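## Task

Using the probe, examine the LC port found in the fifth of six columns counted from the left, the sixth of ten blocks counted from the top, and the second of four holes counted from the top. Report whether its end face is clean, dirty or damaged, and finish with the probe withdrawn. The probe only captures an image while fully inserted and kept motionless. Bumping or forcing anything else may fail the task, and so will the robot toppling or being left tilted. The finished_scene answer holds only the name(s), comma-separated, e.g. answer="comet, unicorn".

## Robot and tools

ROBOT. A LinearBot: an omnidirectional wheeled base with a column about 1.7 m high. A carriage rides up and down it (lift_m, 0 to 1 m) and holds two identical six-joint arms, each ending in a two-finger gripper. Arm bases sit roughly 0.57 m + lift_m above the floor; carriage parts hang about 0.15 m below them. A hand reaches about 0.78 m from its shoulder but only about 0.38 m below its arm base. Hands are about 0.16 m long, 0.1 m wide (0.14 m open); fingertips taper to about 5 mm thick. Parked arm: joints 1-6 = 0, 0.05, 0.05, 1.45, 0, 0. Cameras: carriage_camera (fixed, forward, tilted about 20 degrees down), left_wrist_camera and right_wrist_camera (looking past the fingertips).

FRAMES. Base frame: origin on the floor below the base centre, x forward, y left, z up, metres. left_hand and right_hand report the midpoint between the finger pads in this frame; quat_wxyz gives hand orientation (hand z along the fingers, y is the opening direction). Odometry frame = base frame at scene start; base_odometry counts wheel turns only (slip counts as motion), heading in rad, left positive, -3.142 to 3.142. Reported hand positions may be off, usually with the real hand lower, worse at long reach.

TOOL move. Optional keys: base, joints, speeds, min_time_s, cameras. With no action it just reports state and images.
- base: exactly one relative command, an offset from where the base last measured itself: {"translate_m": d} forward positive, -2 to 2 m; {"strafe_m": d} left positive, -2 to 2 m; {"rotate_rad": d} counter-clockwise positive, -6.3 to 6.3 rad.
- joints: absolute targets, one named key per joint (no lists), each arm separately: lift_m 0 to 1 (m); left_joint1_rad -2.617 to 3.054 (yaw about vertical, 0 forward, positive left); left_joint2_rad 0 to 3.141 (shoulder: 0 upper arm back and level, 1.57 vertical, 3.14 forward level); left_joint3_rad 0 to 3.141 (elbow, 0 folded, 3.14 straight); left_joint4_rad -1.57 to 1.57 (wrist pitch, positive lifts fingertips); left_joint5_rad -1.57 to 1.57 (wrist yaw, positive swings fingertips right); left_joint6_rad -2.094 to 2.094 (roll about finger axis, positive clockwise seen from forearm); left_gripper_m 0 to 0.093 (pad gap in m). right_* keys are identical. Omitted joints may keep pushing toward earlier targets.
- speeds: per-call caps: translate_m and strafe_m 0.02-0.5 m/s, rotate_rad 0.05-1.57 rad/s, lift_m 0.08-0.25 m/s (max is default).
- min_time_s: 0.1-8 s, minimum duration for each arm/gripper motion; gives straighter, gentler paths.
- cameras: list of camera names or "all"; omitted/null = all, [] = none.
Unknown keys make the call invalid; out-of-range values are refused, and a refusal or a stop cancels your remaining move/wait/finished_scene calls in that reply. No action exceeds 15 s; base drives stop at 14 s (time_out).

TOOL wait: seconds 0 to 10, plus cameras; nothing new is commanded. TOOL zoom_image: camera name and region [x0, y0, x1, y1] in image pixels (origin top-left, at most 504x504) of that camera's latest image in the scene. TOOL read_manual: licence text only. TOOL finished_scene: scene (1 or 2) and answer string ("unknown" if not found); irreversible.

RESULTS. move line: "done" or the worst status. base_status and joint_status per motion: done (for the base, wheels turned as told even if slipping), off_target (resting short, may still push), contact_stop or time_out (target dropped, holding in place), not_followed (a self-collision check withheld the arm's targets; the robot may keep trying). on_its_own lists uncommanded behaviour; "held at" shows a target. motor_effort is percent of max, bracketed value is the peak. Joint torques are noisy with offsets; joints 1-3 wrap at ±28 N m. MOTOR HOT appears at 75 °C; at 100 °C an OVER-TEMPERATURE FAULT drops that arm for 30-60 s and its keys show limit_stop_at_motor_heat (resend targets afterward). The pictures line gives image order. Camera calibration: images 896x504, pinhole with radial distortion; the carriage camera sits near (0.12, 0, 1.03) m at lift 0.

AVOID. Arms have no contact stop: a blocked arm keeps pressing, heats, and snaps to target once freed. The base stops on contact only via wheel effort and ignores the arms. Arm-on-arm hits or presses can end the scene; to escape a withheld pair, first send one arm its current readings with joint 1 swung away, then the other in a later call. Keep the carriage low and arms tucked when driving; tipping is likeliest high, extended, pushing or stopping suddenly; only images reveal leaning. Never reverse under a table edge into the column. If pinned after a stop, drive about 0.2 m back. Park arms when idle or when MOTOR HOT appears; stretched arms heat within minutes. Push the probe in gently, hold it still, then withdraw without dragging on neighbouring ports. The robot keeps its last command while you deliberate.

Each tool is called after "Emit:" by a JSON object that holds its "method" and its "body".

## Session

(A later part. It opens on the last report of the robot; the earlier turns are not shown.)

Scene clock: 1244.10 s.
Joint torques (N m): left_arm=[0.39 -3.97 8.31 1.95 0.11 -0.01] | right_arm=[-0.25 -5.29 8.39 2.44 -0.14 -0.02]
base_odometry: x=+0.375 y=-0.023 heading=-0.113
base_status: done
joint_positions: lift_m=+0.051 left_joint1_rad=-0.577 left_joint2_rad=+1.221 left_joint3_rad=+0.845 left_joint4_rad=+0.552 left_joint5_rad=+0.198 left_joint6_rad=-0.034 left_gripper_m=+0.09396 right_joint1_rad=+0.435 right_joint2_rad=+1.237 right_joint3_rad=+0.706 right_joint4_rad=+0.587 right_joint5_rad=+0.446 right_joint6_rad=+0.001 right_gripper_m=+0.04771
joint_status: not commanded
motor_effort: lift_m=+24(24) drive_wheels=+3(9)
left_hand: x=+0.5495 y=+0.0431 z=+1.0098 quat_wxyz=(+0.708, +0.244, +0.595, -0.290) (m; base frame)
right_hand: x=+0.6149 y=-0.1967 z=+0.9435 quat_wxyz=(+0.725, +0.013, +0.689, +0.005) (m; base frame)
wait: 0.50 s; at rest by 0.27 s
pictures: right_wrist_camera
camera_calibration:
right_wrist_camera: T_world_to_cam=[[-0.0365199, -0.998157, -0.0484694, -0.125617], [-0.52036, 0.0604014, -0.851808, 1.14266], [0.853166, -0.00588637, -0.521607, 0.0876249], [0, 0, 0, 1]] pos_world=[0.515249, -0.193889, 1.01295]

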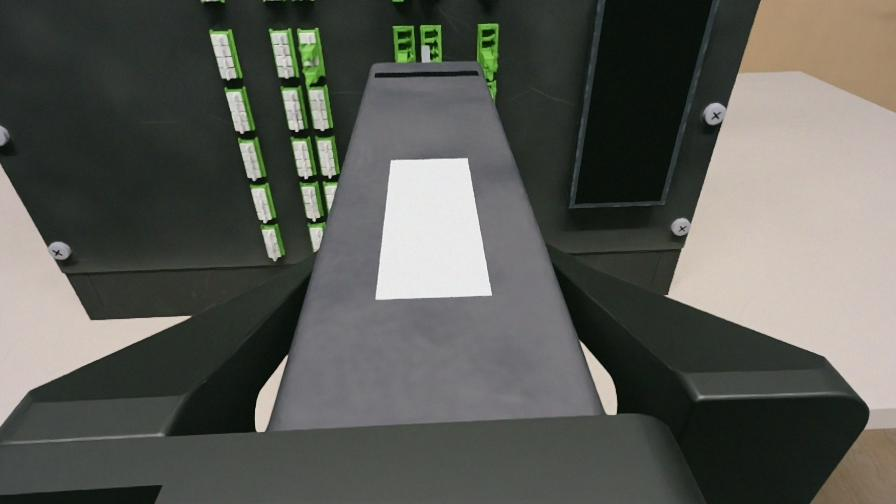

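Emit:
{"method": "move", "body": {"base": {"strafe_m": -0.002}, "joints": {"lift_m": 0.052}, "speeds": {"strafe_m": 0.02}, "cameras": []}}

Emit:
{"method": "wait", "body": {"seconds": 0.5, "cameras": ["right_wrist_camera"]}}

Emit:
{"method": "zoom_image", "body": {"camera": "right_wrist_camera", "region": [404, 18, 440, 64]}}

Scene clock: 1253.03 s.
Joint torques (N m): left_arm=[0.5 -4.01 8.31 1.95 0.07 0.01] | right_arm=[-0.18 -5.26 8.4 2.44 -0.11 -0.02]
move: done
base_odometry: x=+0.374 y=-0.025 heading=-0.113
base_status: done
joint_positions: lift_m=+0.052 left_joint1_rad=-0.578 left_joint2_rad=+1.221 left_joint3_rad=+0.845 left_joint4_rad=+0.553 left_joint5_rad=+0.198 left_joint6_rad=-0.034 left_gripper_m=+0.09396 right_joint1_rad=+0.435 right_joint2_rad=+1.237 right_joint3_rad=+0.706 right_joint4_rad=+0.587 right_joint5_rad=+0.443 right_joint6_rad=+0.001 right_gripper_m=+0.04771
joint_status: all done
motor_effort: lift_m=+24(27) drive_wheels=+4(6)
left_hand: x=+0.5494 y=+0.0430 z=+1.0109 quat_wxyz=(+0.708, +0.245, +0.595, -0.290) (m; base frame)
right_hand: x=+0.6149 y=-0.1962 z=+0.9444 quat_wxyz=(+0.725, +0.012, +0.689, +0.006) (m; base frame)
pictures: none
No camera images: "cameras" was empty.

Scene clock: 1253.53 s.
Joint torques (N m): left_arm=[0.44 -3.96 8.29 1.96 0.09 0] | right_arm=[-0.24 -5.27 8.4 2.43 -0.11 -0.03]
base_odometry: x=+0.374 y=-0.025 heading=-0.113
base_status: done
joint_positions: lift_m=+0.052 left_joint1_rad=-0.578 left_joint2_rad=+1.221 left_joint3_rad=+0.845 left_joint4_rad=+0.553 left_joint5_rad=+0.198 left_joint6_rad=-0.034 left_gripper_m=+0.09396 right_joint1_rad=+0.435 right_joint2_rad=+1.237 right_joint3_rad=+0.706 right_joint4_rad=+0.587 right_joint5_rad=+0.443 right_joint6_rad=+0.001 right_gripper_m=+0.04771
joint_status: all done
motor_effort: lift_m=+24(27) drive_wheels=+4(6)
left_hand: x=+0.5494 y=+0.0430 z=+1.0109 quat_wxyz=(+0.708, +0.245, +0.595, -0.290) (m; base frame)
right_hand: x=+0.6149 y=-0.1962 z=+0.9444 quat_wxyz=(+0.725, +0.012, +0.689, +0.006) (m; base frame)
wait: 0.50 s; at rest by 0.27 s
pictures: right_wrist_camera
camera_calibration:
right_wrist_camera: T_world_to_cam=[[-0.0339092, -0.998262, -0.0482021, -0.127003], [-0.520812, 0.0588135, -0.851643, 1.14325], [0.852997, -0.00377428, -0.521901, 0.08895], [0, 0, 0, 1]] pos_world=[0.515239, -0.193685, 1.01394]

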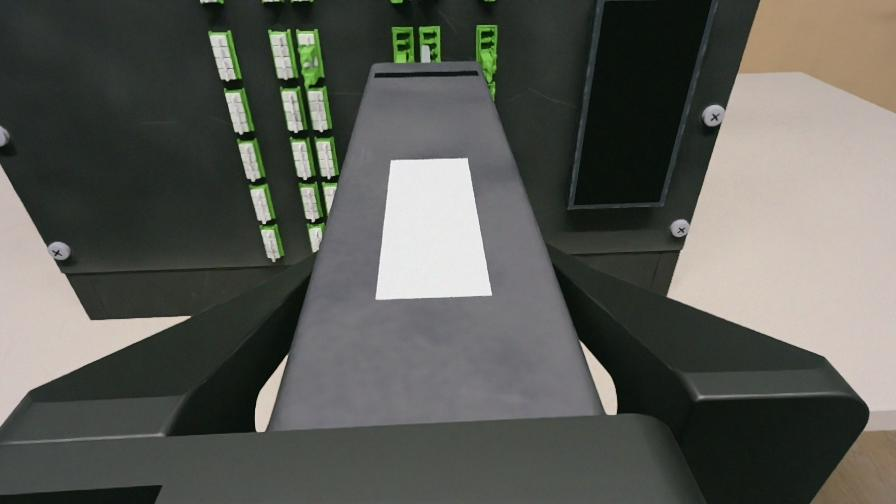

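Scaled by 10.957 from the camera's 896x504 image, which has a finer 1280x720 frame.

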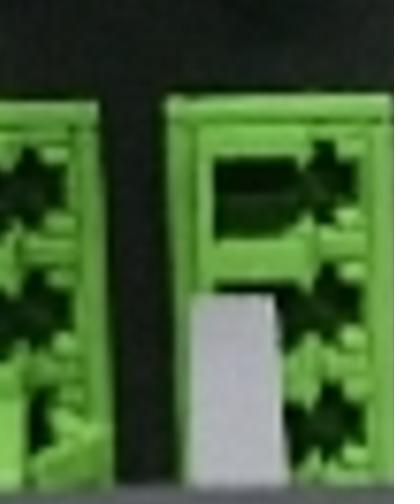

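Emit:
{"method": "move", "body": {"base": {"strafe_m": -0.002}, "speeds": {"strafe_m": 0.02}, "cameras": []}}

Emit:
{"method": "wait", "body": {"seconds": 0.5, "cameras": ["right_wrist_camera"]}}

Emit:
{"method": "zoom_image", "body": {"camera": "right_wrist_camera", "region": [404, 18, 440, 64]}}

Scene clock: 1262.00 s.
Joint torques (N m): left_arm=[0.44 -3.93 8.25 1.94 0.07 -0.02] | right_arm=[-0.21 -5.3 8.38 2.43 -0.06 -0.03]
move: done
base_odometry: x=+0.374 y=-0.027 heading=-0.112
base_status: done
joint_positions: lift_m=+0.052 left_joint1_rad=-0.578 left_joint2_rad=+1.221 left_joint3_rad=+0.845 left_joint4_rad=+0.553 left_joint5_rad=+0.198 left_joint6_rad=-0.034 left_gripper_m=+0.09396 right_joint1_rad=+0.435 right_joint2_rad=+1.237 right_joint3_rad=+0.706 right_joint4_rad=+0.587 right_joint5_rad=+0.438 right_joint6_rad=+0.001 right_gripper_m=+0.04771
joint_status: not commanded
motor_effort: lift_m=+24(24) drive_wheels=-1(11)
left_hand: x=+0.5494 y=+0.0430 z=+1.0109 quat_wxyz=(+0.708, +0.245, +0.595, -0.290) (m; base frame)
right_hand: x=+0.6149 y=-0.1954 z=+0.9445 quat_wxyz=(+0.725, +0.010, +0.689, +0.008) (m; base frame)
pictures: none
No camera images: "cameras" was empty.

Scene clock: 1262.50 s.
Joint torques (N m): left_arm=[0.51 -4.07 8.36 1.96 0.09 0] | right_arm=[-0.25 -5.27 8.38 2.44 -0.07 -0.03]
base_odometry: x=+0.374 y=-0.027 heading=-0.112
base_status: done
joint_positions: lift_m=+0.052 left_joint1_rad=-0.578 left_joint2_rad=+1.221 left_joint3_rad=+0.845 left_joint4_rad=+0.553 left_joint5_rad=+0.198 left_joint6_rad=-0.034 left_gripper_m=+0.09396 right_joint1_rad=+0.435 right_joint2_rad=+1.237 right_joint3_rad=+0.706 right_joint4_rad=+0.587 right_joint5_rad=+0.438 right_joint6_rad=+0.001 right_gripper_m=+0.04771
joint_status: not commanded
motor_effort: lift_m=+24(24) drive_wheels=+4(11)
left_hand: x=+0.5494 y=+0.0430 z=+1.0109 quat_wxyz=(+0.708, +0.245, +0.595, -0.290) (m; base frame)
right_hand: x=+0.6149 y=-0.1954 z=+0.9445 quat_wxyz=(+0.725, +0.010, +0.689, +0.008) (m; base frame)
wait: 0.50 s; at rest by 0.27 s
pictures: right_wrist_camera
camera_calibration:
right_wrist_camera: T_world_to_cam=[[-0.0289454, -0.998429, -0.0479854, -0.129406], [-0.520986, 0.0560386, -0.851724, 1.14285], [0.853075, 0.00034618, -0.521789, 0.0896094], [0, 0, 0, 1]] pos_world=[0.515221, -0.193277, 1.01394]

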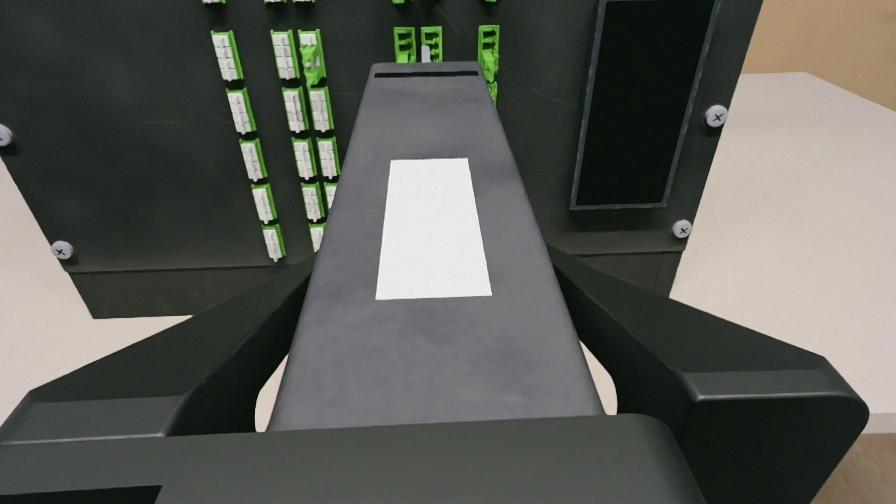

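Scaled by 10.957 from the camera's 896x504 image, which has a finer 1280x720 frame.

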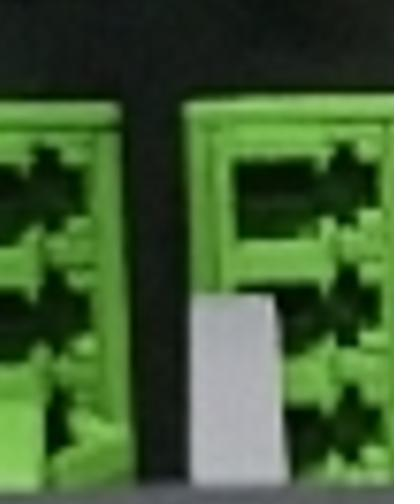

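Emit:
{"method": "move", "body": {"base": {"translate_m": -0.005}, "speeds": {"translate_m": 0.02}, "cameras": []}}

Emit:
{"method": "wait", "body": {"seconds": 0.5, "cameras": ["right_wrist_camera"]}}

Emit:
{"method": "zoom_image", "body": {"camera": "right_wrist_camera", "region": [404, 18, 440, 64]}}

Scene clock: 1272.47 s.
Joint torques (N m): left_arm=[0.38 -3.99 8.29 1.97 0.09 0.02] | right_arm=[-0.21 -5.2 8.36 2.43 -0.07 -0.03]
move: done
base_odometry: x=+0.369 y=-0.026 heading=-0.112
base_status: done
joint_positions: lift_m=+0.052 left_joint1_rad=-0.578 left_joint2_rad=+1.221 left_joint3_rad=+0.845 left_joint4_rad=+0.552 left_joint5_rad=+0.198 left_joint6_rad=-0.034 left_gripper_m=+0.09396 right_joint1_rad=+0.435 right_joint2_rad=+1.237 right_joint3_rad=+0.706 right_joint4_rad=+0.587 right_joint5_rad=+0.438 right_joint6_rad=+0.001 right_gripper_m=+0.04771
joint_status: not commanded
motor_effort: lift_m=+24(24) drive_wheels=+4(9)
left_hand: x=+0.5494 y=+0.0429 z=+1.0107 quat_wxyz=(+0.708, +0.245, +0.596, -0.290) (m; base frame)
right_hand: x=+0.6149 y=-0.1954 z=+0.9444 quat_wxyz=(+0.725, +0.010, +0.689, +0.008) (m; base frame)
pictures: none
No camera images: "cameras" was empty.

Scene clock: 1272.97 s.
Joint torques (N m): left_arm=[0.49 -4 8.34 1.96 0.09 0] | right_arm=[-0.25 -5.31 8.43 2.44 -0.06 -0.02]
base_odometry: x=+0.369 y=-0.026 heading=-0.112
base_status: done
joint_positions: lift_m=+0.052 left_joint1_rad=-0.578 left_joint2_rad=+1.221 left_joint3_rad=+0.845 left_joint4_rad=+0.552 left_joint5_rad=+0.198 left_joint6_rad=-0.034 left_gripper_m=+0.09396 right_joint1_rad=+0.435 right_joint2_rad=+1.237 right_joint3_rad=+0.706 right_joint4_rad=+0.587 right_joint5_rad=+0.438 right_joint6_rad=+0.001 right_gripper_m=+0.04771
joint_status: not commanded
motor_effort: lift_m=+24(24) drive_wheels=+4(9)
left_hand: x=+0.5494 y=+0.0429 z=+1.0107 quat_wxyz=(+0.708, +0.245, +0.596, -0.290) (m; base frame)
right_hand: x=+0.6149 y=-0.1954 z=+0.9444 quat_wxyz=(+0.725, +0.010, +0.689, +0.008) (m; base frame)
wait: 0.50 s; at rest by 0.27 s
pictures: right_wrist_camera
camera_calibration:
right_wrist_camera: T_world_to_cam=[[-0.028937, -0.99844, -0.0477507, -0.129652], [-0.521225, 0.0558339, -0.851591, 1.14277], [0.852929, 0.000246364, -0.522027, 0.0897693], [0, 0, 0, 1]] pos_world=[0.51532, -0.193277, 1.01384]

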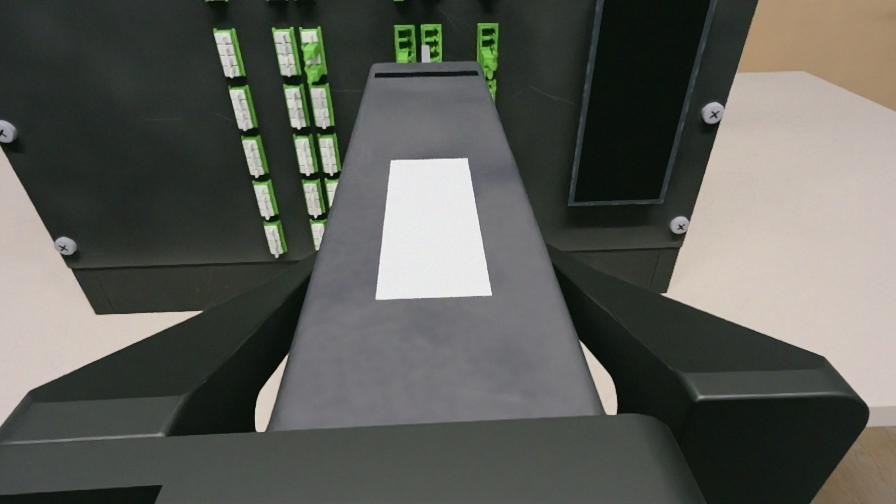

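Scaled by 10.957 from the camera's 896x504 image, which has a finer 1280x720 frame.

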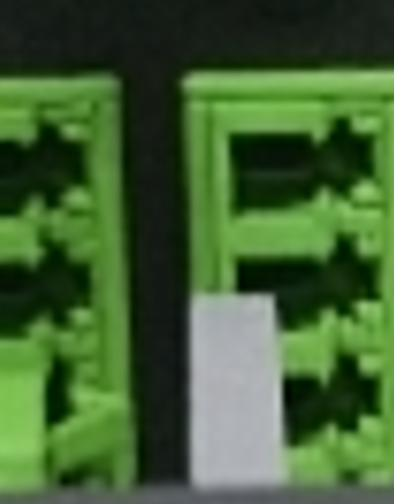

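Emit:
{"method": "move", "body": {"base": {"strafe_m": -0.0028}, "speeds": {"strafe_m": 0.02}, "cameras": []}}

Emit:
{"method": "wait", "body": {"seconds": 0.5, "cameras": ["right_wrist_camera"]}}

Emit:
{"method": "zoom_image", "body": {"camera": "right_wrist_camera", "region": [404, 18, 440, 64]}}

Scene clock: 1283.37 s.
Joint torques (N m): left_arm=[0.44 -4.11 8.28 1.97 0.07 0.02] | right_arm=[-0.16 -5.3 8.39 2.42 -0.06 -0.03]
move: done
base_odometry: x=+0.369 y=-0.029 heading=-0.112
base_status: done
joint_positions: lift_m=+0.052 left_joint1_rad=-0.578 left_joint2_rad=+1.221 left_joint3_rad=+0.845 left_joint4_rad=+0.552 left_joint5_rad=+0.198 left_joint6_rad=-0.034 left_gripper_m=+0.09396 right_joint1_rad=+0.434 right_joint2_rad=+1.237 right_joint3_rad=+0.706 right_joint4_rad=+0.587 right_joint5_rad=+0.438 right_joint6_rad=+0.001 right_gripper_m=+0.04771
joint_status: not commanded
motor_effort: lift_m=+24(24) drive_wheels=-1(12)
left_hand: x=+0.5493 y=+0.0428 z=+1.0107 quat_wxyz=(+0.708, +0.245, +0.595, -0.290) (m; base frame)
right_hand: x=+0.6150 y=-0.1958 z=+0.9444 quat_wxyz=(+0.725, +0.010, +0.689, +0.007) (m; base frame)
pictures: none
No camera images: "cameras" was empty.

Scene clock: 1283.87 s.
Joint torques (N m): left_arm=[0.46 -3.96 8.29 1.95 0.07 0.01] | right_arm=[-0.14 -5.29 8.36 2.42 -0.06 -0.03]
base_odometry: x=+0.369 y=-0.029 heading=-0.112
base_status: done
joint_positions: lift_m=+0.052 left_joint1_rad=-0.578 left_joint2_rad=+1.221 left_joint3_rad=+0.845 left_joint4_rad=+0.552 left_joint5_rad=+0.198 left_joint6_rad=-0.034 left_gripper_m=+0.09396 right_joint1_rad=+0.434 right_joint2_rad=+1.237 right_joint3_rad=+0.706 right_joint4_rad=+0.587 right_joint5_rad=+0.438 right_joint6_rad=+0.001 right_gripper_m=+0.04771
joint_status: not commanded
motor_effort: lift_m=+24(24) drive_wheels=-1(12)
left_hand: x=+0.5493 y=+0.0428 z=+1.0107 quat_wxyz=(+0.708, +0.245, +0.595, -0.290) (m; base frame)
right_hand: x=+0.6150 y=-0.1958 z=+0.9444 quat_wxyz=(+0.725, +0.010, +0.689, +0.007) (m; base frame)
wait: 0.50 s; at rest by 0.27 s
pictures: right_wrist_camera
camera_calibration:
right_wrist_camera: T_world_to_cam=[[-0.0301023, -0.998406, -0.0477359, -0.129359], [-0.521149, 0.0564295, -0.851598, 1.14292], [0.852935, -0.000757524, -0.522017, 0.0894727], [0, 0, 0, 1]] pos_world=[0.515425, -0.193579, 1.01384]

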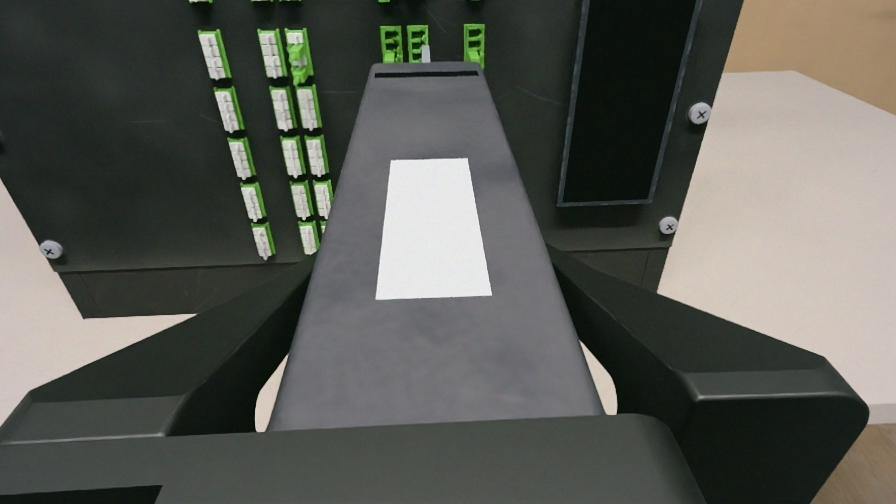

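Scaled by 10.957 from the camera's 896x504 image, which has a finer 1280x720 frame.

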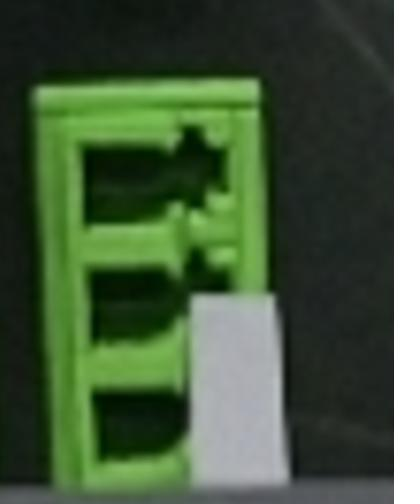

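Emit:
{"method": "move", "body": {"base": {"strafe_m": 0.004}, "speeds": {"strafe_m": 0.02}, "cameras": []}}

Emit:
{"method": "wait", "body": {"seconds": 0.5, "cameras": ["right_wrist_camera"]}}

Emit:
{"method": "zoom_image", "body": {"camera": "right_wrist_camera", "region": [404, 18, 440, 64]}}

Scene clock: 1298.57 s.
Joint torques (N m): left_arm=[0.35 -3.92 8.28 1.95 0.09 0.02] | right_arm=[-0.18 -5.23 8.39 2.44 -0.06 -0.02]
move: done
base_odometry: x=+0.370 y=-0.025 heading=-0.112
base_status: done
joint_positions: lift_m=+0.052 left_joint1_rad=-0.577 left_joint2_rad=+1.221 left_joint3_rad=+0.845 left_joint4_rad=+0.552 left_joint5_rad=+0.198 left_joint6_rad=-0.034 left_gripper_m=+0.09396 right_joint1_rad=+0.434 right_joint2_rad=+1.237 right_joint3_rad=+0.706 right_joint4_rad=+0.587 right_joint5_rad=+0.438 right_joint6_rad=+0.001 right_gripper_m=+0.04771
joint_status: not commanded
motor_effort: lift_m=+24(24) drive_wheels=-1(6)
left_hand: x=+0.5496 y=+0.0432 z=+1.0107 quat_wxyz=(+0.708, +0.244, +0.596, -0.290) (m; base frame)
right_hand: x=+0.6151 y=-0.1960 z=+0.9444 quat_wxyz=(+0.725, +0.010, +0.689, +0.007) (m; base frame)
pictures: none
No camera images: "cameras" was empty.

Scene clock: 1299.07 s.
Joint torques (N m): left_arm=[0.35 -3.97 8.24 1.97 0.07 -0.01] | right_arm=[-0.1 -5.29 8.36 2.44 -0.05 -0.02]
base_odometry: x=+0.370 y=-0.025 heading=-0.112
base_status: done
joint_positions: lift_m=+0.052 left_joint1_rad=-0.577 left_joint2_rad=+1.221 left_joint3_rad=+0.845 left_joint4_rad=+0.552 left_joint5_rad=+0.198 left_joint6_rad=-0.034 left_gripper_m=+0.09396 right_joint1_rad=+0.434 right_joint2_rad=+1.237 right_joint3_rad=+0.706 right_joint4_rad=+0.587 right_joint5_rad=+0.438 right_joint6_rad=+0.001 right_gripper_m=+0.04771
joint_status: not commanded
motor_effort: lift_m=+24(24) drive_wheels=-1(6)
left_hand: x=+0.5496 y=+0.0432 z=+1.0107 quat_wxyz=(+0.708, +0.244, +0.596, -0.290) (m; base frame)
right_hand: x=+0.6151 y=-0.1960 z=+0.9444 quat_wxyz=(+0.725, +0.010, +0.689, +0.007) (m; base frame)
wait: 0.50 s; at rest by 0.27 s
pictures: right_wrist_camera
camera_calibration:
right_wrist_camera: T_world_to_cam=[[-0.0304616, -0.998395, -0.0477472, -0.12926], [-0.521125, 0.0566267, -0.8516, 1.14296], [0.852936, -0.00105881, -0.522014, 0.0894088], [0, 0, 0, 1]] pos_world=[0.515426, -0.19368, 1.01384]

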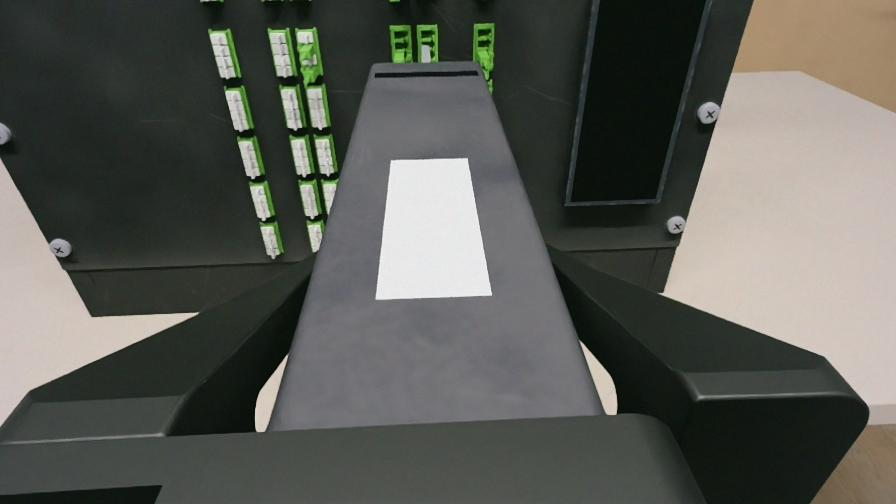

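Scaled by 10.957 from the camera's 896x504 image, which has a finer 1280x720 frame.

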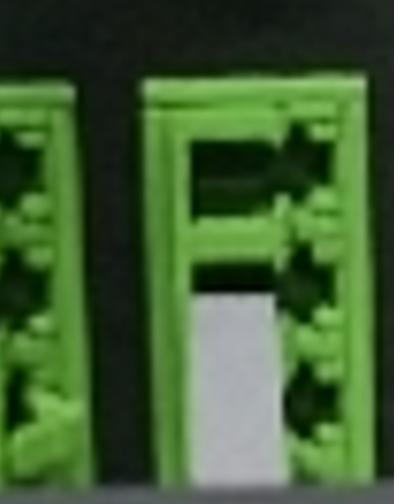

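Emit:
{"method": "move", "body": {"base": {"translate_m": 0.003}, "speeds": {"translate_m": 0.02}, "cameras": []}}

Emit:
{"method": "wait", "body": {"seconds": 0.5, "cameras": ["right_wrist_camera"]}}

Emit:
{"method": "zoom_image", "body": {"camera": "right_wrist_camera", "region": [404, 18, 440, 64]}}

Scene clock: 1305.77 s.
Joint torques (N m): left_arm=[0.27 -4.01 8.25 1.94 0.07 -0.02] | right_arm=[-0.08 -5.26 8.43 2.45 -0.06 -0.02]
move: done
base_odometry: x=+0.372 y=-0.026 heading=-0.112
base_status: done
joint_positions: lift_m=+0.052 left_joint1_rad=-0.577 left_joint2_rad=+1.221 left_joint3_rad=+0.845 left_joint4_rad=+0.552 left_joint5_rad=+0.198 left_joint6_rad=-0.034 left_gripper_m=+0.09396 right_joint1_rad=+0.434 right_joint2_rad=+1.237 right_joint3_rad=+0.706 right_joint4_rad=+0.587 right_joint5_rad=+0.438 right_joint6_rad=+0.001 right_gripper_m=+0.04771
joint_status: not commanded
motor_effort: lift_m=+24(24) drive_wheels=-2(14)
left_hand: x=+0.5496 y=+0.0432 z=+1.0107 quat_wxyz=(+0.708, +0.244, +0.596, -0.290) (m; base frame)
right_hand: x=+0.6151 y=-0.1960 z=+0.9444 quat_wxyz=(+0.725, +0.010, +0.689, +0.007) (m; base frame)
pictures: none
No camera images: "cameras" was empty.

Scene clock: 1306.27 s.
Joint torques (N m): left_arm=[0.36 -3.99 8.35 1.96 0.07 0] | right_arm=[-0.1 -5.27 8.39 2.43 -0.06 -0.03]
base_odometry: x=+0.372 y=-0.026 heading=-0.112
base_status: done
joint_positions: lift_m=+0.052 left_joint1_rad=-0.577 left_joint2_rad=+1.221 left_joint3_rad=+0.845 left_joint4_rad=+0.552 left_joint5_rad=+0.198 left_joint6_rad=-0.034 left_gripper_m=+0.09396 right_joint1_rad=+0.434 right_joint2_rad=+1.237 right_joint3_rad=+0.706 right_joint4_rad=+0.587 right_joint5_rad=+0.438 right_joint6_rad=+0.001 right_gripper_m=+0.04771
joint_status: not commanded
motor_effort: lift_m=+24(24) drive_wheels=+5(14)
left_hand: x=+0.5496 y=+0.0432 z=+1.0107 quat_wxyz=(+0.708, +0.244, +0.596, -0.290) (m; base frame)
right_hand: x=+0.6151 y=-0.1960 z=+0.9444 quat_wxyz=(+0.725, +0.010, +0.689, +0.007) (m; base frame)
wait: 0.50 s; at rest by 0.27 s
pictures: right_wrist_camera
camera_calibration:
right_wrist_camera: T_world_to_cam=[[-0.0304616, -0.998395, -0.0477472, -0.12926], [-0.521125, 0.0566267, -0.8516, 1.14296], [0.852936, -0.00105881, -0.522014, 0.0894088], [0, 0, 0, 1]] pos_world=[0.515426, -0.19368, 1.01384]

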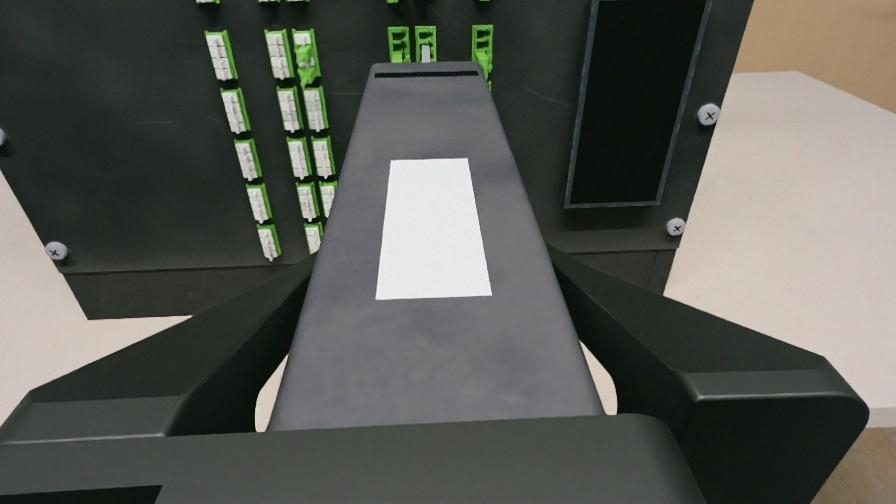

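Scaled by 10.957 from the camera's 896x504 image, which has a finer 1280x720 frame.

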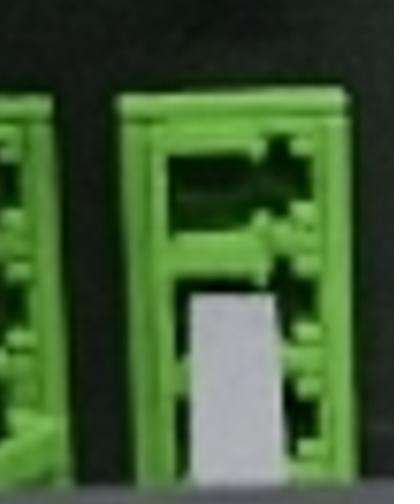

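Emit:
{"method": "move", "body": {"joints": {"right_joint1_rad": 0.436}, "min_time_s": 0.5, "cameras": []}}

Emit:
{"method": "wait", "body": {"seconds": 0.5, "cameras": ["right_wrist_camera"]}}

Emit:
{"method": "zoom_image", "body": {"camera": "right_wrist_camera", "region": [404, 18, 440, 64]}}

Scene clock: 1319.07 s.
Joint torques (N m): left_arm=[0.4 -4 8.32 1.96 0.08 0] | right_arm=[0.36 -5.27 8.39 2.43 -0.06 -0.03]
move: done
base_odometry: x=+0.372 y=-0.026 heading=-0.112
base_status: not commanded
joint_positions: lift_m=+0.052 left_joint1_rad=-0.577 left_joint2_rad=+1.221 left_joint3_rad=+0.845 left_joint4_rad=+0.552 left_joint5_rad=+0.198 left_joint6_rad=-0.034 left_gripper_m=+0.09396 right_joint1_rad=+0.434 right_joint2_rad=+1.237 right_joint3_rad=+0.706 right_joint4_rad=+0.587 right_joint5_rad=+0.438 right_joint6_rad=+0.001 right_gripper_m=+0.04771
joint_status: all done
motor_effort: lift_m=+24(24) drive_wheels=+5(5)
left_hand: x=+0.5496 y=+0.0432 z=+1.0107 quat_wxyz=(+0.708, +0.244, +0.596, -0.290) (m; base frame)
right_hand: x=+0.6151 y=-0.1960 z=+0.9444 quat_wxyz=(+0.725, +0.010, +0.689, +0.007) (m; base frame)
pictures: none
No camera images: "cameras" was empty.

Scene clock: 1319.57 s.
Joint torques (N m): left_arm=[0.39 -3.95 8.31 1.97 0.11 0.01] | right_arm=[0.35 -5.26 8.38 2.44 -0.06 -0.03]
base_odometry: x=+0.372 y=-0.026 heading=-0.112
base_status: not commanded
joint_positions: lift_m=+0.052 left_joint1_rad=-0.577 left_joint2_rad=+1.221 left_joint3_rad=+0.845 left_joint4_rad=+0.552 left_joint5_rad=+0.198 left_joint6_rad=-0.034 left_gripper_m=+0.09396 right_joint1_rad=+0.434 right_joint2_rad=+1.237 right_joint3_rad=+0.706 right_joint4_rad=+0.587 right_joint5_rad=+0.438 right_joint6_rad=+0.001 right_gripper_m=+0.04771
joint_status: all done
motor_effort: lift_m=+24(24) drive_wheels=+5(5)
left_hand: x=+0.5496 y=+0.0432 z=+1.0107 quat_wxyz=(+0.708, +0.244, +0.596, -0.290) (m; base frame)
right_hand: x=+0.6151 y=-0.1960 z=+0.9444 quat_wxyz=(+0.725, +0.010, +0.689, +0.007) (m; base frame)
wait: 0.50 s; at rest by 0.27 s
pictures: right_wrist_camera
camera_calibration:
right_wrist_camera: T_world_to_cam=[[-0.0304616, -0.998395, -0.0477472, -0.12926], [-0.521125, 0.0566267, -0.8516, 1.14296], [0.852936, -0.00105881, -0.522014, 0.0894088], [0, 0, 0, 1]] pos_world=[0.515426, -0.19368, 1.01384]

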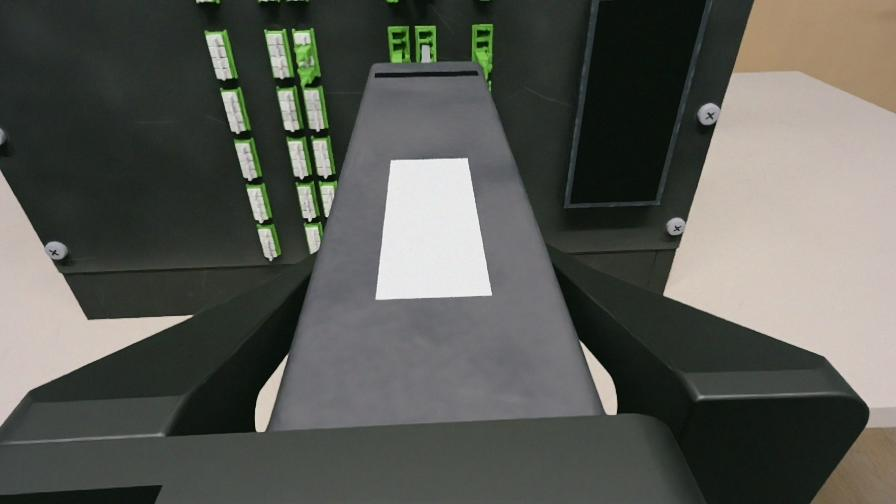

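Scaled by 10.957 from the camera's 896x504 image, which has a finer 1280x720 frame.

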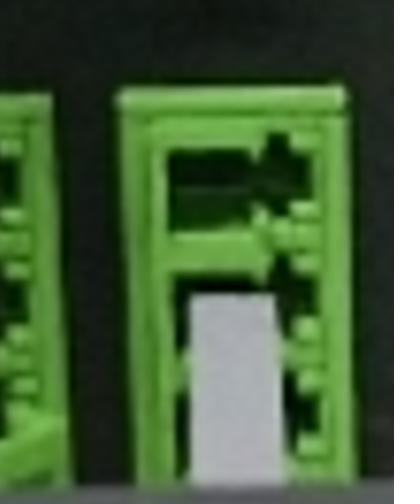

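Emit:
{"method": "move", "body": {"joints": {"right_joint1_rad": 0.440}, "min_time_s": 0.5, "cameras": []}}

Emit:
{"method": "wait", "body": {"seconds": 0.5, "cameras": ["right_wrist_camera"]}}

Emit:
{"method": "zoom_image", "body": {"camera": "right_wrist_camera", "region": [404, 18, 440, 64]}}

Scene clock: 1329.33 s.
Joint torques (N m): left_arm=[0.28 -4.04 8.32 1.96 0.08 0] | right_arm=[0.7 -5.24 8.35 2.43 -0.06 -0.02]
move: done
base_odometry: x=+0.372 y=-0.026 heading=-0.112
base_status: not commanded
joint_positions: lift_m=+0.052 left_joint1_rad=-0.577 left_joint2_rad=+1.221 left_joint3_rad=+0.845 left_joint4_rad=+0.552 left_joint5_rad=+0.198 left_joint6_rad=-0.034 left_gripper_m=+0.09396 right_joint1_rad=+0.434 right_joint2_rad=+1.237 right_joint3_rad=+0.706 right_joint4_rad=+0.587 right_joint5_rad=+0.438 right_joint6_rad=+0.001 right_gripper_m=+0.04771
joint_status: all done
motor_effort: lift_m=+24(24) drive_wheels=+5(5)
left_hand: x=+0.5496 y=+0.0432 z=+1.0107 quat_wxyz=(+0.708, +0.244, +0.596, -0.290) (m; base frame)
right_hand: x=+0.6151 y=-0.1960 z=+0.9444 quat_wxyz=(+0.725, +0.010, +0.689, +0.007) (m; base frame)
pictures: none
No camera images: "cameras" was empty.

Scene clock: 1329.83 s.
Joint torques (N m): left_arm=[0.34 -4.03 8.32 1.96 0.08 0.02] | right_arm=[0.7 -5.31 8.38 2.44 -0.06 -0.03]
base_odometry: x=+0.372 y=-0.026 heading=-0.112
base_status: not commanded
joint_positions: lift_m=+0.052 left_joint1_rad=-0.577 left_joint2_rad=+1.221 left_joint3_rad=+0.845 left_joint4_rad=+0.552 left_joint5_rad=+0.198 left_joint6_rad=-0.034 left_gripper_m=+0.09396 right_joint1_rad=+0.434 right_joint2_rad=+1.237 right_joint3_rad=+0.706 right_joint4_rad=+0.587 right_joint5_rad=+0.438 right_joint6_rad=+0.001 right_gripper_m=+0.04771
joint_status: all done
motor_effort: lift_m=+24(24) drive_wheels=+5(5)
left_hand: x=+0.5496 y=+0.0432 z=+1.0107 quat_wxyz=(+0.708, +0.244, +0.596, -0.290) (m; base frame)
right_hand: x=+0.6151 y=-0.1960 z=+0.9444 quat_wxyz=(+0.725, +0.010, +0.689, +0.007) (m; base frame)
wait: 0.50 s; at rest by 0.27 s
pictures: right_wrist_camera
camera_calibration:
right_wrist_camera: T_world_to_cam=[[-0.0304616, -0.998395, -0.0477472, -0.12926], [-0.521125, 0.0566267, -0.8516, 1.14296], [0.852936, -0.00105881, -0.522014, 0.0894088], [0, 0, 0, 1]] pos_world=[0.515426, -0.19368, 1.01384]

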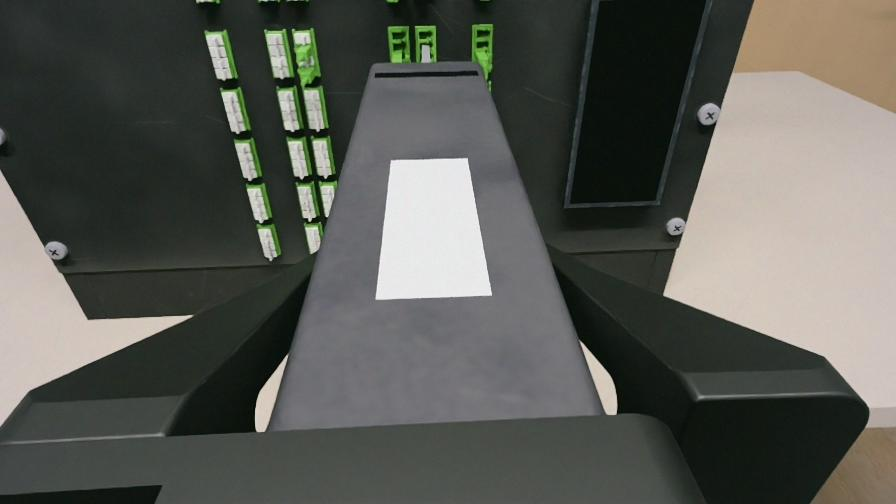

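Scaled by 10.957 from the camera's 896x504 image, which has a finer 1280x720 frame.

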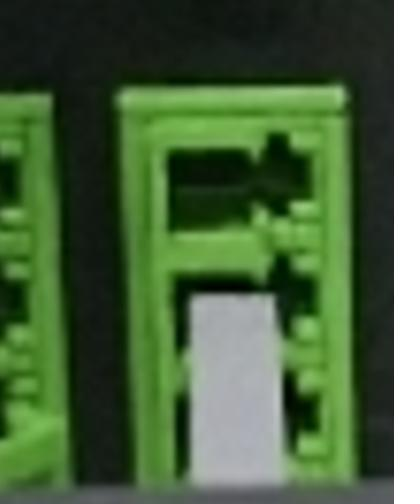

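Emit:
{"method": "move", "body": {"joints": {"right_joint1_rad": 0.443}, "min_time_s": 0.5, "cameras": ["right_wrist_camera"]}}

Emit:
{"method": "zoom_image", "body": {"camera": "right_wrist_camera", "region": [404, 18, 440, 64]}}

Scene clock: 1335.47 s.
Joint torques (N m): left_arm=[0.35 -4 8.31 1.97 0.08 -0.01] | right_arm=[0.69 -5.29 8.39 2.44 -0.06 -0.03]
move: done
base_odometry: x=+0.372 y=-0.026 heading=-0.112
base_status: not commanded
joint_positions: lift_m=+0.052 left_joint1_rad=-0.577 left_joint2_rad=+1.221 left_joint3_rad=+0.845 left_joint4_rad=+0.552 left_joint5_rad=+0.198 left_joint6_rad=-0.034 left_gripper_m=+0.09396 right_joint1_rad=+0.437 right_joint2_rad=+1.237 right_joint3_rad=+0.706 right_joint4_rad=+0.587 right_joint5_rad=+0.438 right_joint6_rad=+0.001 right_gripper_m=+0.04771
joint_status: all done
motor_effort: lift_m=+24(24) drive_wheels=+5(5)
left_hand: x=+0.5496 y=+0.0432 z=+1.0107 quat_wxyz=(+0.708, +0.244, +0.596, -0.290) (m; base frame)
right_hand: x=+0.6147 y=-0.1946 z=+0.9444 quat_wxyz=(+0.725, +0.009, +0.689, +0.008) (m; base frame)
pictures: right_wrist_camera
camera_calibration:
right_wrist_camera: T_world_to_cam=[[-0.0270528, -0.998493, -0.047743, -0.130045], [-0.521345, 0.0548436, -0.851582, 1.14249], [0.852917, 0.0018529, -0.522043, 0.0902771], [0, 0, 0, 1]] pos_world=[0.515113, -0.192674, 1.01384]

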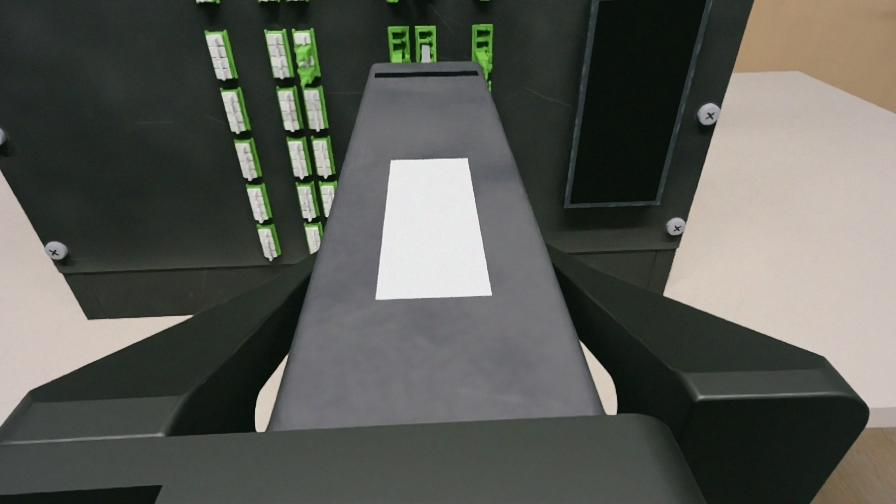

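Scaled by 10.957 from the camera's 896x504 image, which has a finer 1280x720 frame.

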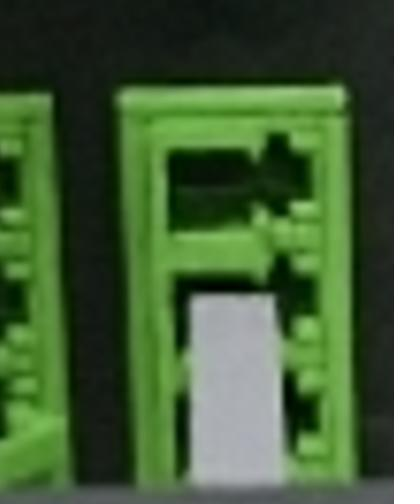

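Emit:
{"method": "wait", "body": {"seconds": 0.3, "cameras": ["right_wrist_camera"]}}

Emit:
{"method": "zoom_image", "body": {"camera": "right_wrist_camera", "region": [404, 18, 440, 64]}}

Scene clock: 1343.43 s.
Joint torques (N m): left_arm=[0.44 -3.95 8.35 1.97 0.09 0.03] | right_arm=[0.68 -5.26 8.4 2.45 -0.05 -0.03]
base_odometry: x=+0.372 y=-0.026 heading=-0.112
base_status: not commanded
joint_positions: lift_m=+0.052 left_joint1_rad=-0.577 left_joint2_rad=+1.221 left_joint3_rad=+0.845 left_joint4_rad=+0.552 left_joint5_rad=+0.198 left_joint6_rad=-0.034 left_gripper_m=+0.09396 right_joint1_rad=+0.437 right_joint2_rad=+1.237 right_joint3_rad=+0.706 right_joint4_rad=+0.587 right_joint5_rad=+0.438 right_joint6_rad=+0.001 right_gripper_m=+0.04771
joint_status: all done
motor_effort: lift_m=+24(24) drive_wheels=+5(5)
left_hand: x=+0.5496 y=+0.0432 z=+1.0107 quat_wxyz=(+0.708, +0.244, +0.596, -0.290) (m; base frame)
right_hand: x=+0.6147 y=-0.1946 z=+0.9444 quat_wxyz=(+0.725, +0.009, +0.689, +0.008) (m; base frame)
wait: 0.30 s; at rest from the start
pictures: right_wrist_camera
camera_calibration:
right_wrist_camera: T_world_to_cam=[[-0.0270528, -0.998493, -0.047743, -0.130045], [-0.521345, 0.0548436, -0.851582, 1.14249], [0.852917, 0.0018529, -0.522043, 0.0902771], [0, 0, 0, 1]] pos_world=[0.515113, -0.192674, 1.01384]

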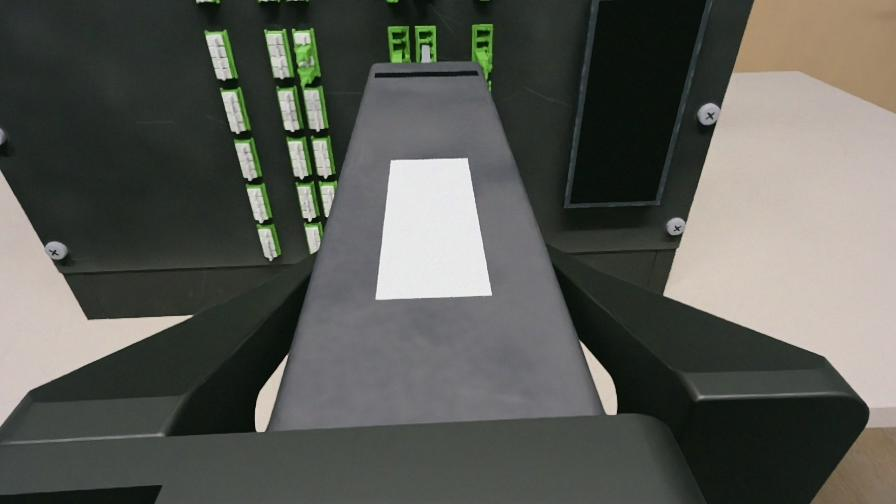

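Scaled by 10.957 from the camera's 896x504 image, which has a finer 1280x720 frame.

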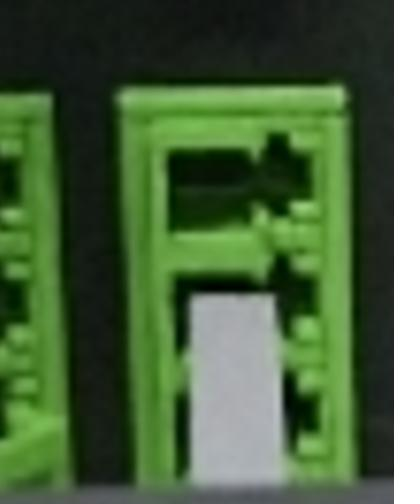

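Emit:
{"method": "move", "body": {"joints": {"right_joint1_rad": 0.446}, "min_time_s": 0.5, "cameras": []}}

Emit:
{"method": "wait", "body": {"seconds": 0.3, "cameras": ["right_wrist_camera"]}}

Emit:
{"method": "zoom_image", "body": {"camera": "right_wrist_camera", "region": [404, 18, 440, 64]}}

Scene clock: 1352.20 s.
Joint torques (N m): left_arm=[0.39 -3.95 8.29 1.96 0.08 0.02] | right_arm=[0.68 -5.29 8.39 2.45 -0.06 -0.03]
move: done
base_odometry: x=+0.372 y=-0.026 heading=-0.112
base_status: not commanded
joint_positions: lift_m=+0.052 left_joint1_rad=-0.577 left_joint2_rad=+1.221 left_joint3_rad=+0.845 left_joint4_rad=+0.552 left_joint5_rad=+0.198 left_joint6_rad=-0.034 left_gripper_m=+0.09396 right_joint1_rad=+0.441 right_joint2_rad=+1.237 right_joint3_rad=+0.706 right_joint4_rad=+0.587 right_joint5_rad=+0.438 right_joint6_rad=+0.001 right_gripper_m=+0.04771
joint_status: all done
motor_effort: lift_m=+24(24) drive_wheels=+5(5)
left_hand: x=+0.5496 y=+0.0432 z=+1.0107 quat_wxyz=(+0.708, +0.244, +0.596, -0.290) (m; base frame)
right_hand: x=+0.6144 y=-0.1932 z=+0.9444 quat_wxyz=(+0.725, +0.008, +0.689, +0.010) (m; base frame)
pictures: none
No camera images: "cameras" was empty.

Scene clock: 1352.50 s.
Joint torques (N m): left_arm=[0.39 -4.01 8.38 1.96 0.08 0] | right_arm=[0.68 -5.26 8.36 2.43 -0.06 -0.03]
base_odometry: x=+0.372 y=-0.026 heading=-0.112
base_status: not commanded
joint_positions: lift_m=+0.052 left_joint1_rad=-0.577 left_joint2_rad=+1.221 left_joint3_rad=+0.845 left_joint4_rad=+0.552 left_joint5_rad=+0.198 left_joint6_rad=-0.034 left_gripper_m=+0.09396 right_joint1_rad=+0.441 right_joint2_rad=+1.237 right_joint3_rad=+0.706 right_joint4_rad=+0.587 right_joint5_rad=+0.438 right_joint6_rad=+0.001 right_gripper_m=+0.04771
joint_status: all done
motor_effort: lift_m=+24(24) drive_wheels=+5(5)
left_hand: x=+0.5496 y=+0.0432 z=+1.0107 quat_wxyz=(+0.708, +0.244, +0.596, -0.290) (m; base frame)
right_hand: x=+0.6144 y=-0.1932 z=+0.9444 quat_wxyz=(+0.725, +0.008, +0.689, +0.010) (m; base frame)
wait: 0.30 s; at rest by 0.27 s
pictures: right_wrist_camera
camera_calibration:
right_wrist_camera: T_world_to_cam=[[-0.0236394, -0.99858, -0.0477407, -0.130828], [-0.521509, 0.0530592, -0.851594, 1.14197], [0.852918, 0.00476606, -0.522023, 0.0911645], [0, 0, 0, 1]] pos_world=[0.5147, -0.191669, 1.01384]

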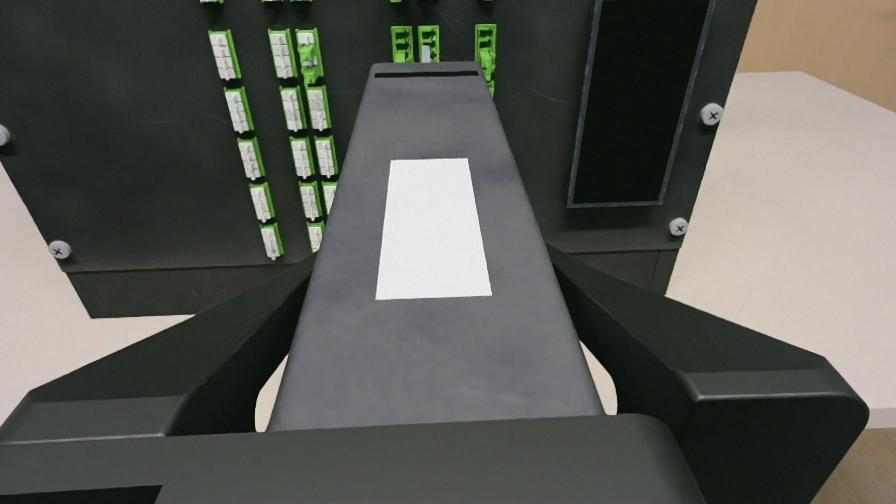

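Scaled by 10.957 from the camera's 896x504 image, which has a finer 1280x720 frame.

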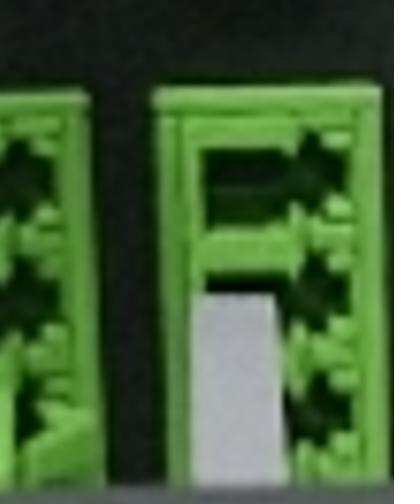

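Emit:
{"method": "move", "body": {"base": {"translate_m": 0.002}, "speeds": {"translate_m": 0.02}, "cameras": []}}

Emit:
{"method": "wait", "body": {"seconds": 0.5, "cameras": ["right_wrist_camera"]}}

Emit:
{"method": "zoom_image", "body": {"camera": "right_wrist_camera", "region": [404, 18, 440, 64]}}

Scene clock: 1361.83 s.
Joint torques (N m): left_arm=[0.44 -4.07 8.24 1.98 0.08 0.02] | right_arm=[0.64 -5.29 8.39 2.45 -0.04 -0.03]
move: done
base_odometry: x=+0.374 y=-0.026 heading=-0.113
base_status: done
joint_positions: lift_m=+0.052 left_joint1_rad=-0.577 left_joint2_rad=+1.221 left_joint3_rad=+0.845 left_joint4_rad=+0.552 left_joint5_rad=+0.198 left_joint6_rad=-0.034 left_gripper_m=+0.09396 right_joint1_rad=+0.441 right_joint2_rad=+1.237 right_joint3_rad=+0.706 right_joint4_rad=+0.588 right_joint5_rad=+0.438 right_joint6_rad=+0.001 right_gripper_m=+0.04771
joint_status: not commanded
motor_effort: lift_m=+24(24) drive_wheels=-2(12)
left_hand: x=+0.5496 y=+0.0432 z=+1.0106 quat_wxyz=(+0.708, +0.244, +0.596, -0.290) (m; base frame)
right_hand: x=+0.6143 y=-0.1933 z=+0.9447 quat_wxyz=(+0.725, +0.008, +0.689, +0.010) (m; base frame)
pictures: none
No camera images: "cameras" was empty.

Scene clock: 1362.33 s.
Joint torques (N m): left_arm=[0.39 -3.96 8.35 1.92 0.07 -0.02] | right_arm=[0.68 -5.27 8.43 2.44 -0.05 -0.03]
base_odometry: x=+0.374 y=-0.026 heading=-0.113
base_status: done
joint_positions: lift_m=+0.052 left_joint1_rad=-0.577 left_joint2_rad=+1.221 left_joint3_rad=+0.845 left_joint4_rad=+0.552 left_joint5_rad=+0.198 left_joint6_rad=-0.034 left_gripper_m=+0.09396 right_joint1_rad=+0.441 right_joint2_rad=+1.237 right_joint3_rad=+0.706 right_joint4_rad=+0.588 right_joint5_rad=+0.438 right_joint6_rad=+0.001 right_gripper_m=+0.04771
joint_status: not commanded
motor_effort: lift_m=+24(24) drive_wheels=+5(12)
left_hand: x=+0.5496 y=+0.0432 z=+1.0106 quat_wxyz=(+0.708, +0.244, +0.596, -0.290) (m; base frame)
right_hand: x=+0.6143 y=-0.1933 z=+0.9447 quat_wxyz=(+0.725, +0.008, +0.689, +0.010) (m; base frame)
wait: 0.50 s; at rest by 0.27 s
pictures: right_wrist_camera
camera_calibration:
right_wrist_camera: T_world_to_cam=[[-0.0235537, -0.998546, -0.0484934, -0.130093], [-0.520392, 0.0536632, -0.85224, 1.14229], [0.853603, 0.00516216, -0.520899, 0.089939], [0, 0, 0, 1]] pos_world=[0.514603, -0.191667, 1.01405]

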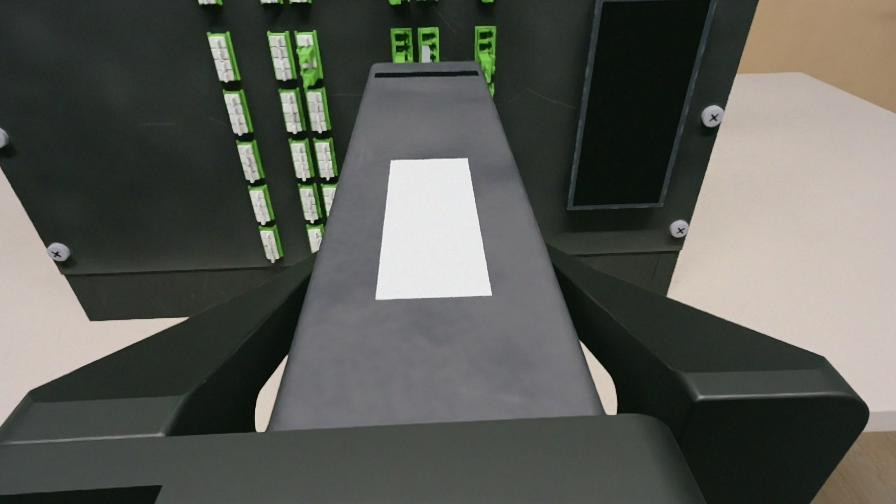

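Scaled by 10.957 from the camera's 896x504 image, which has a finer 1280x720 frame.

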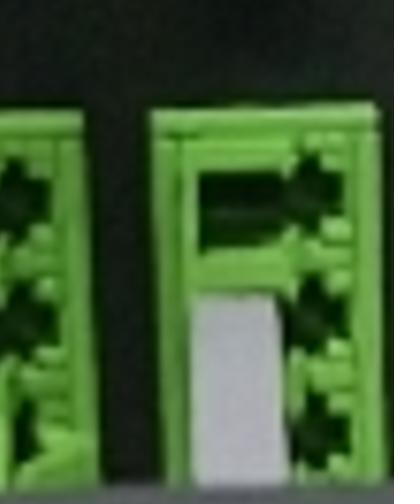

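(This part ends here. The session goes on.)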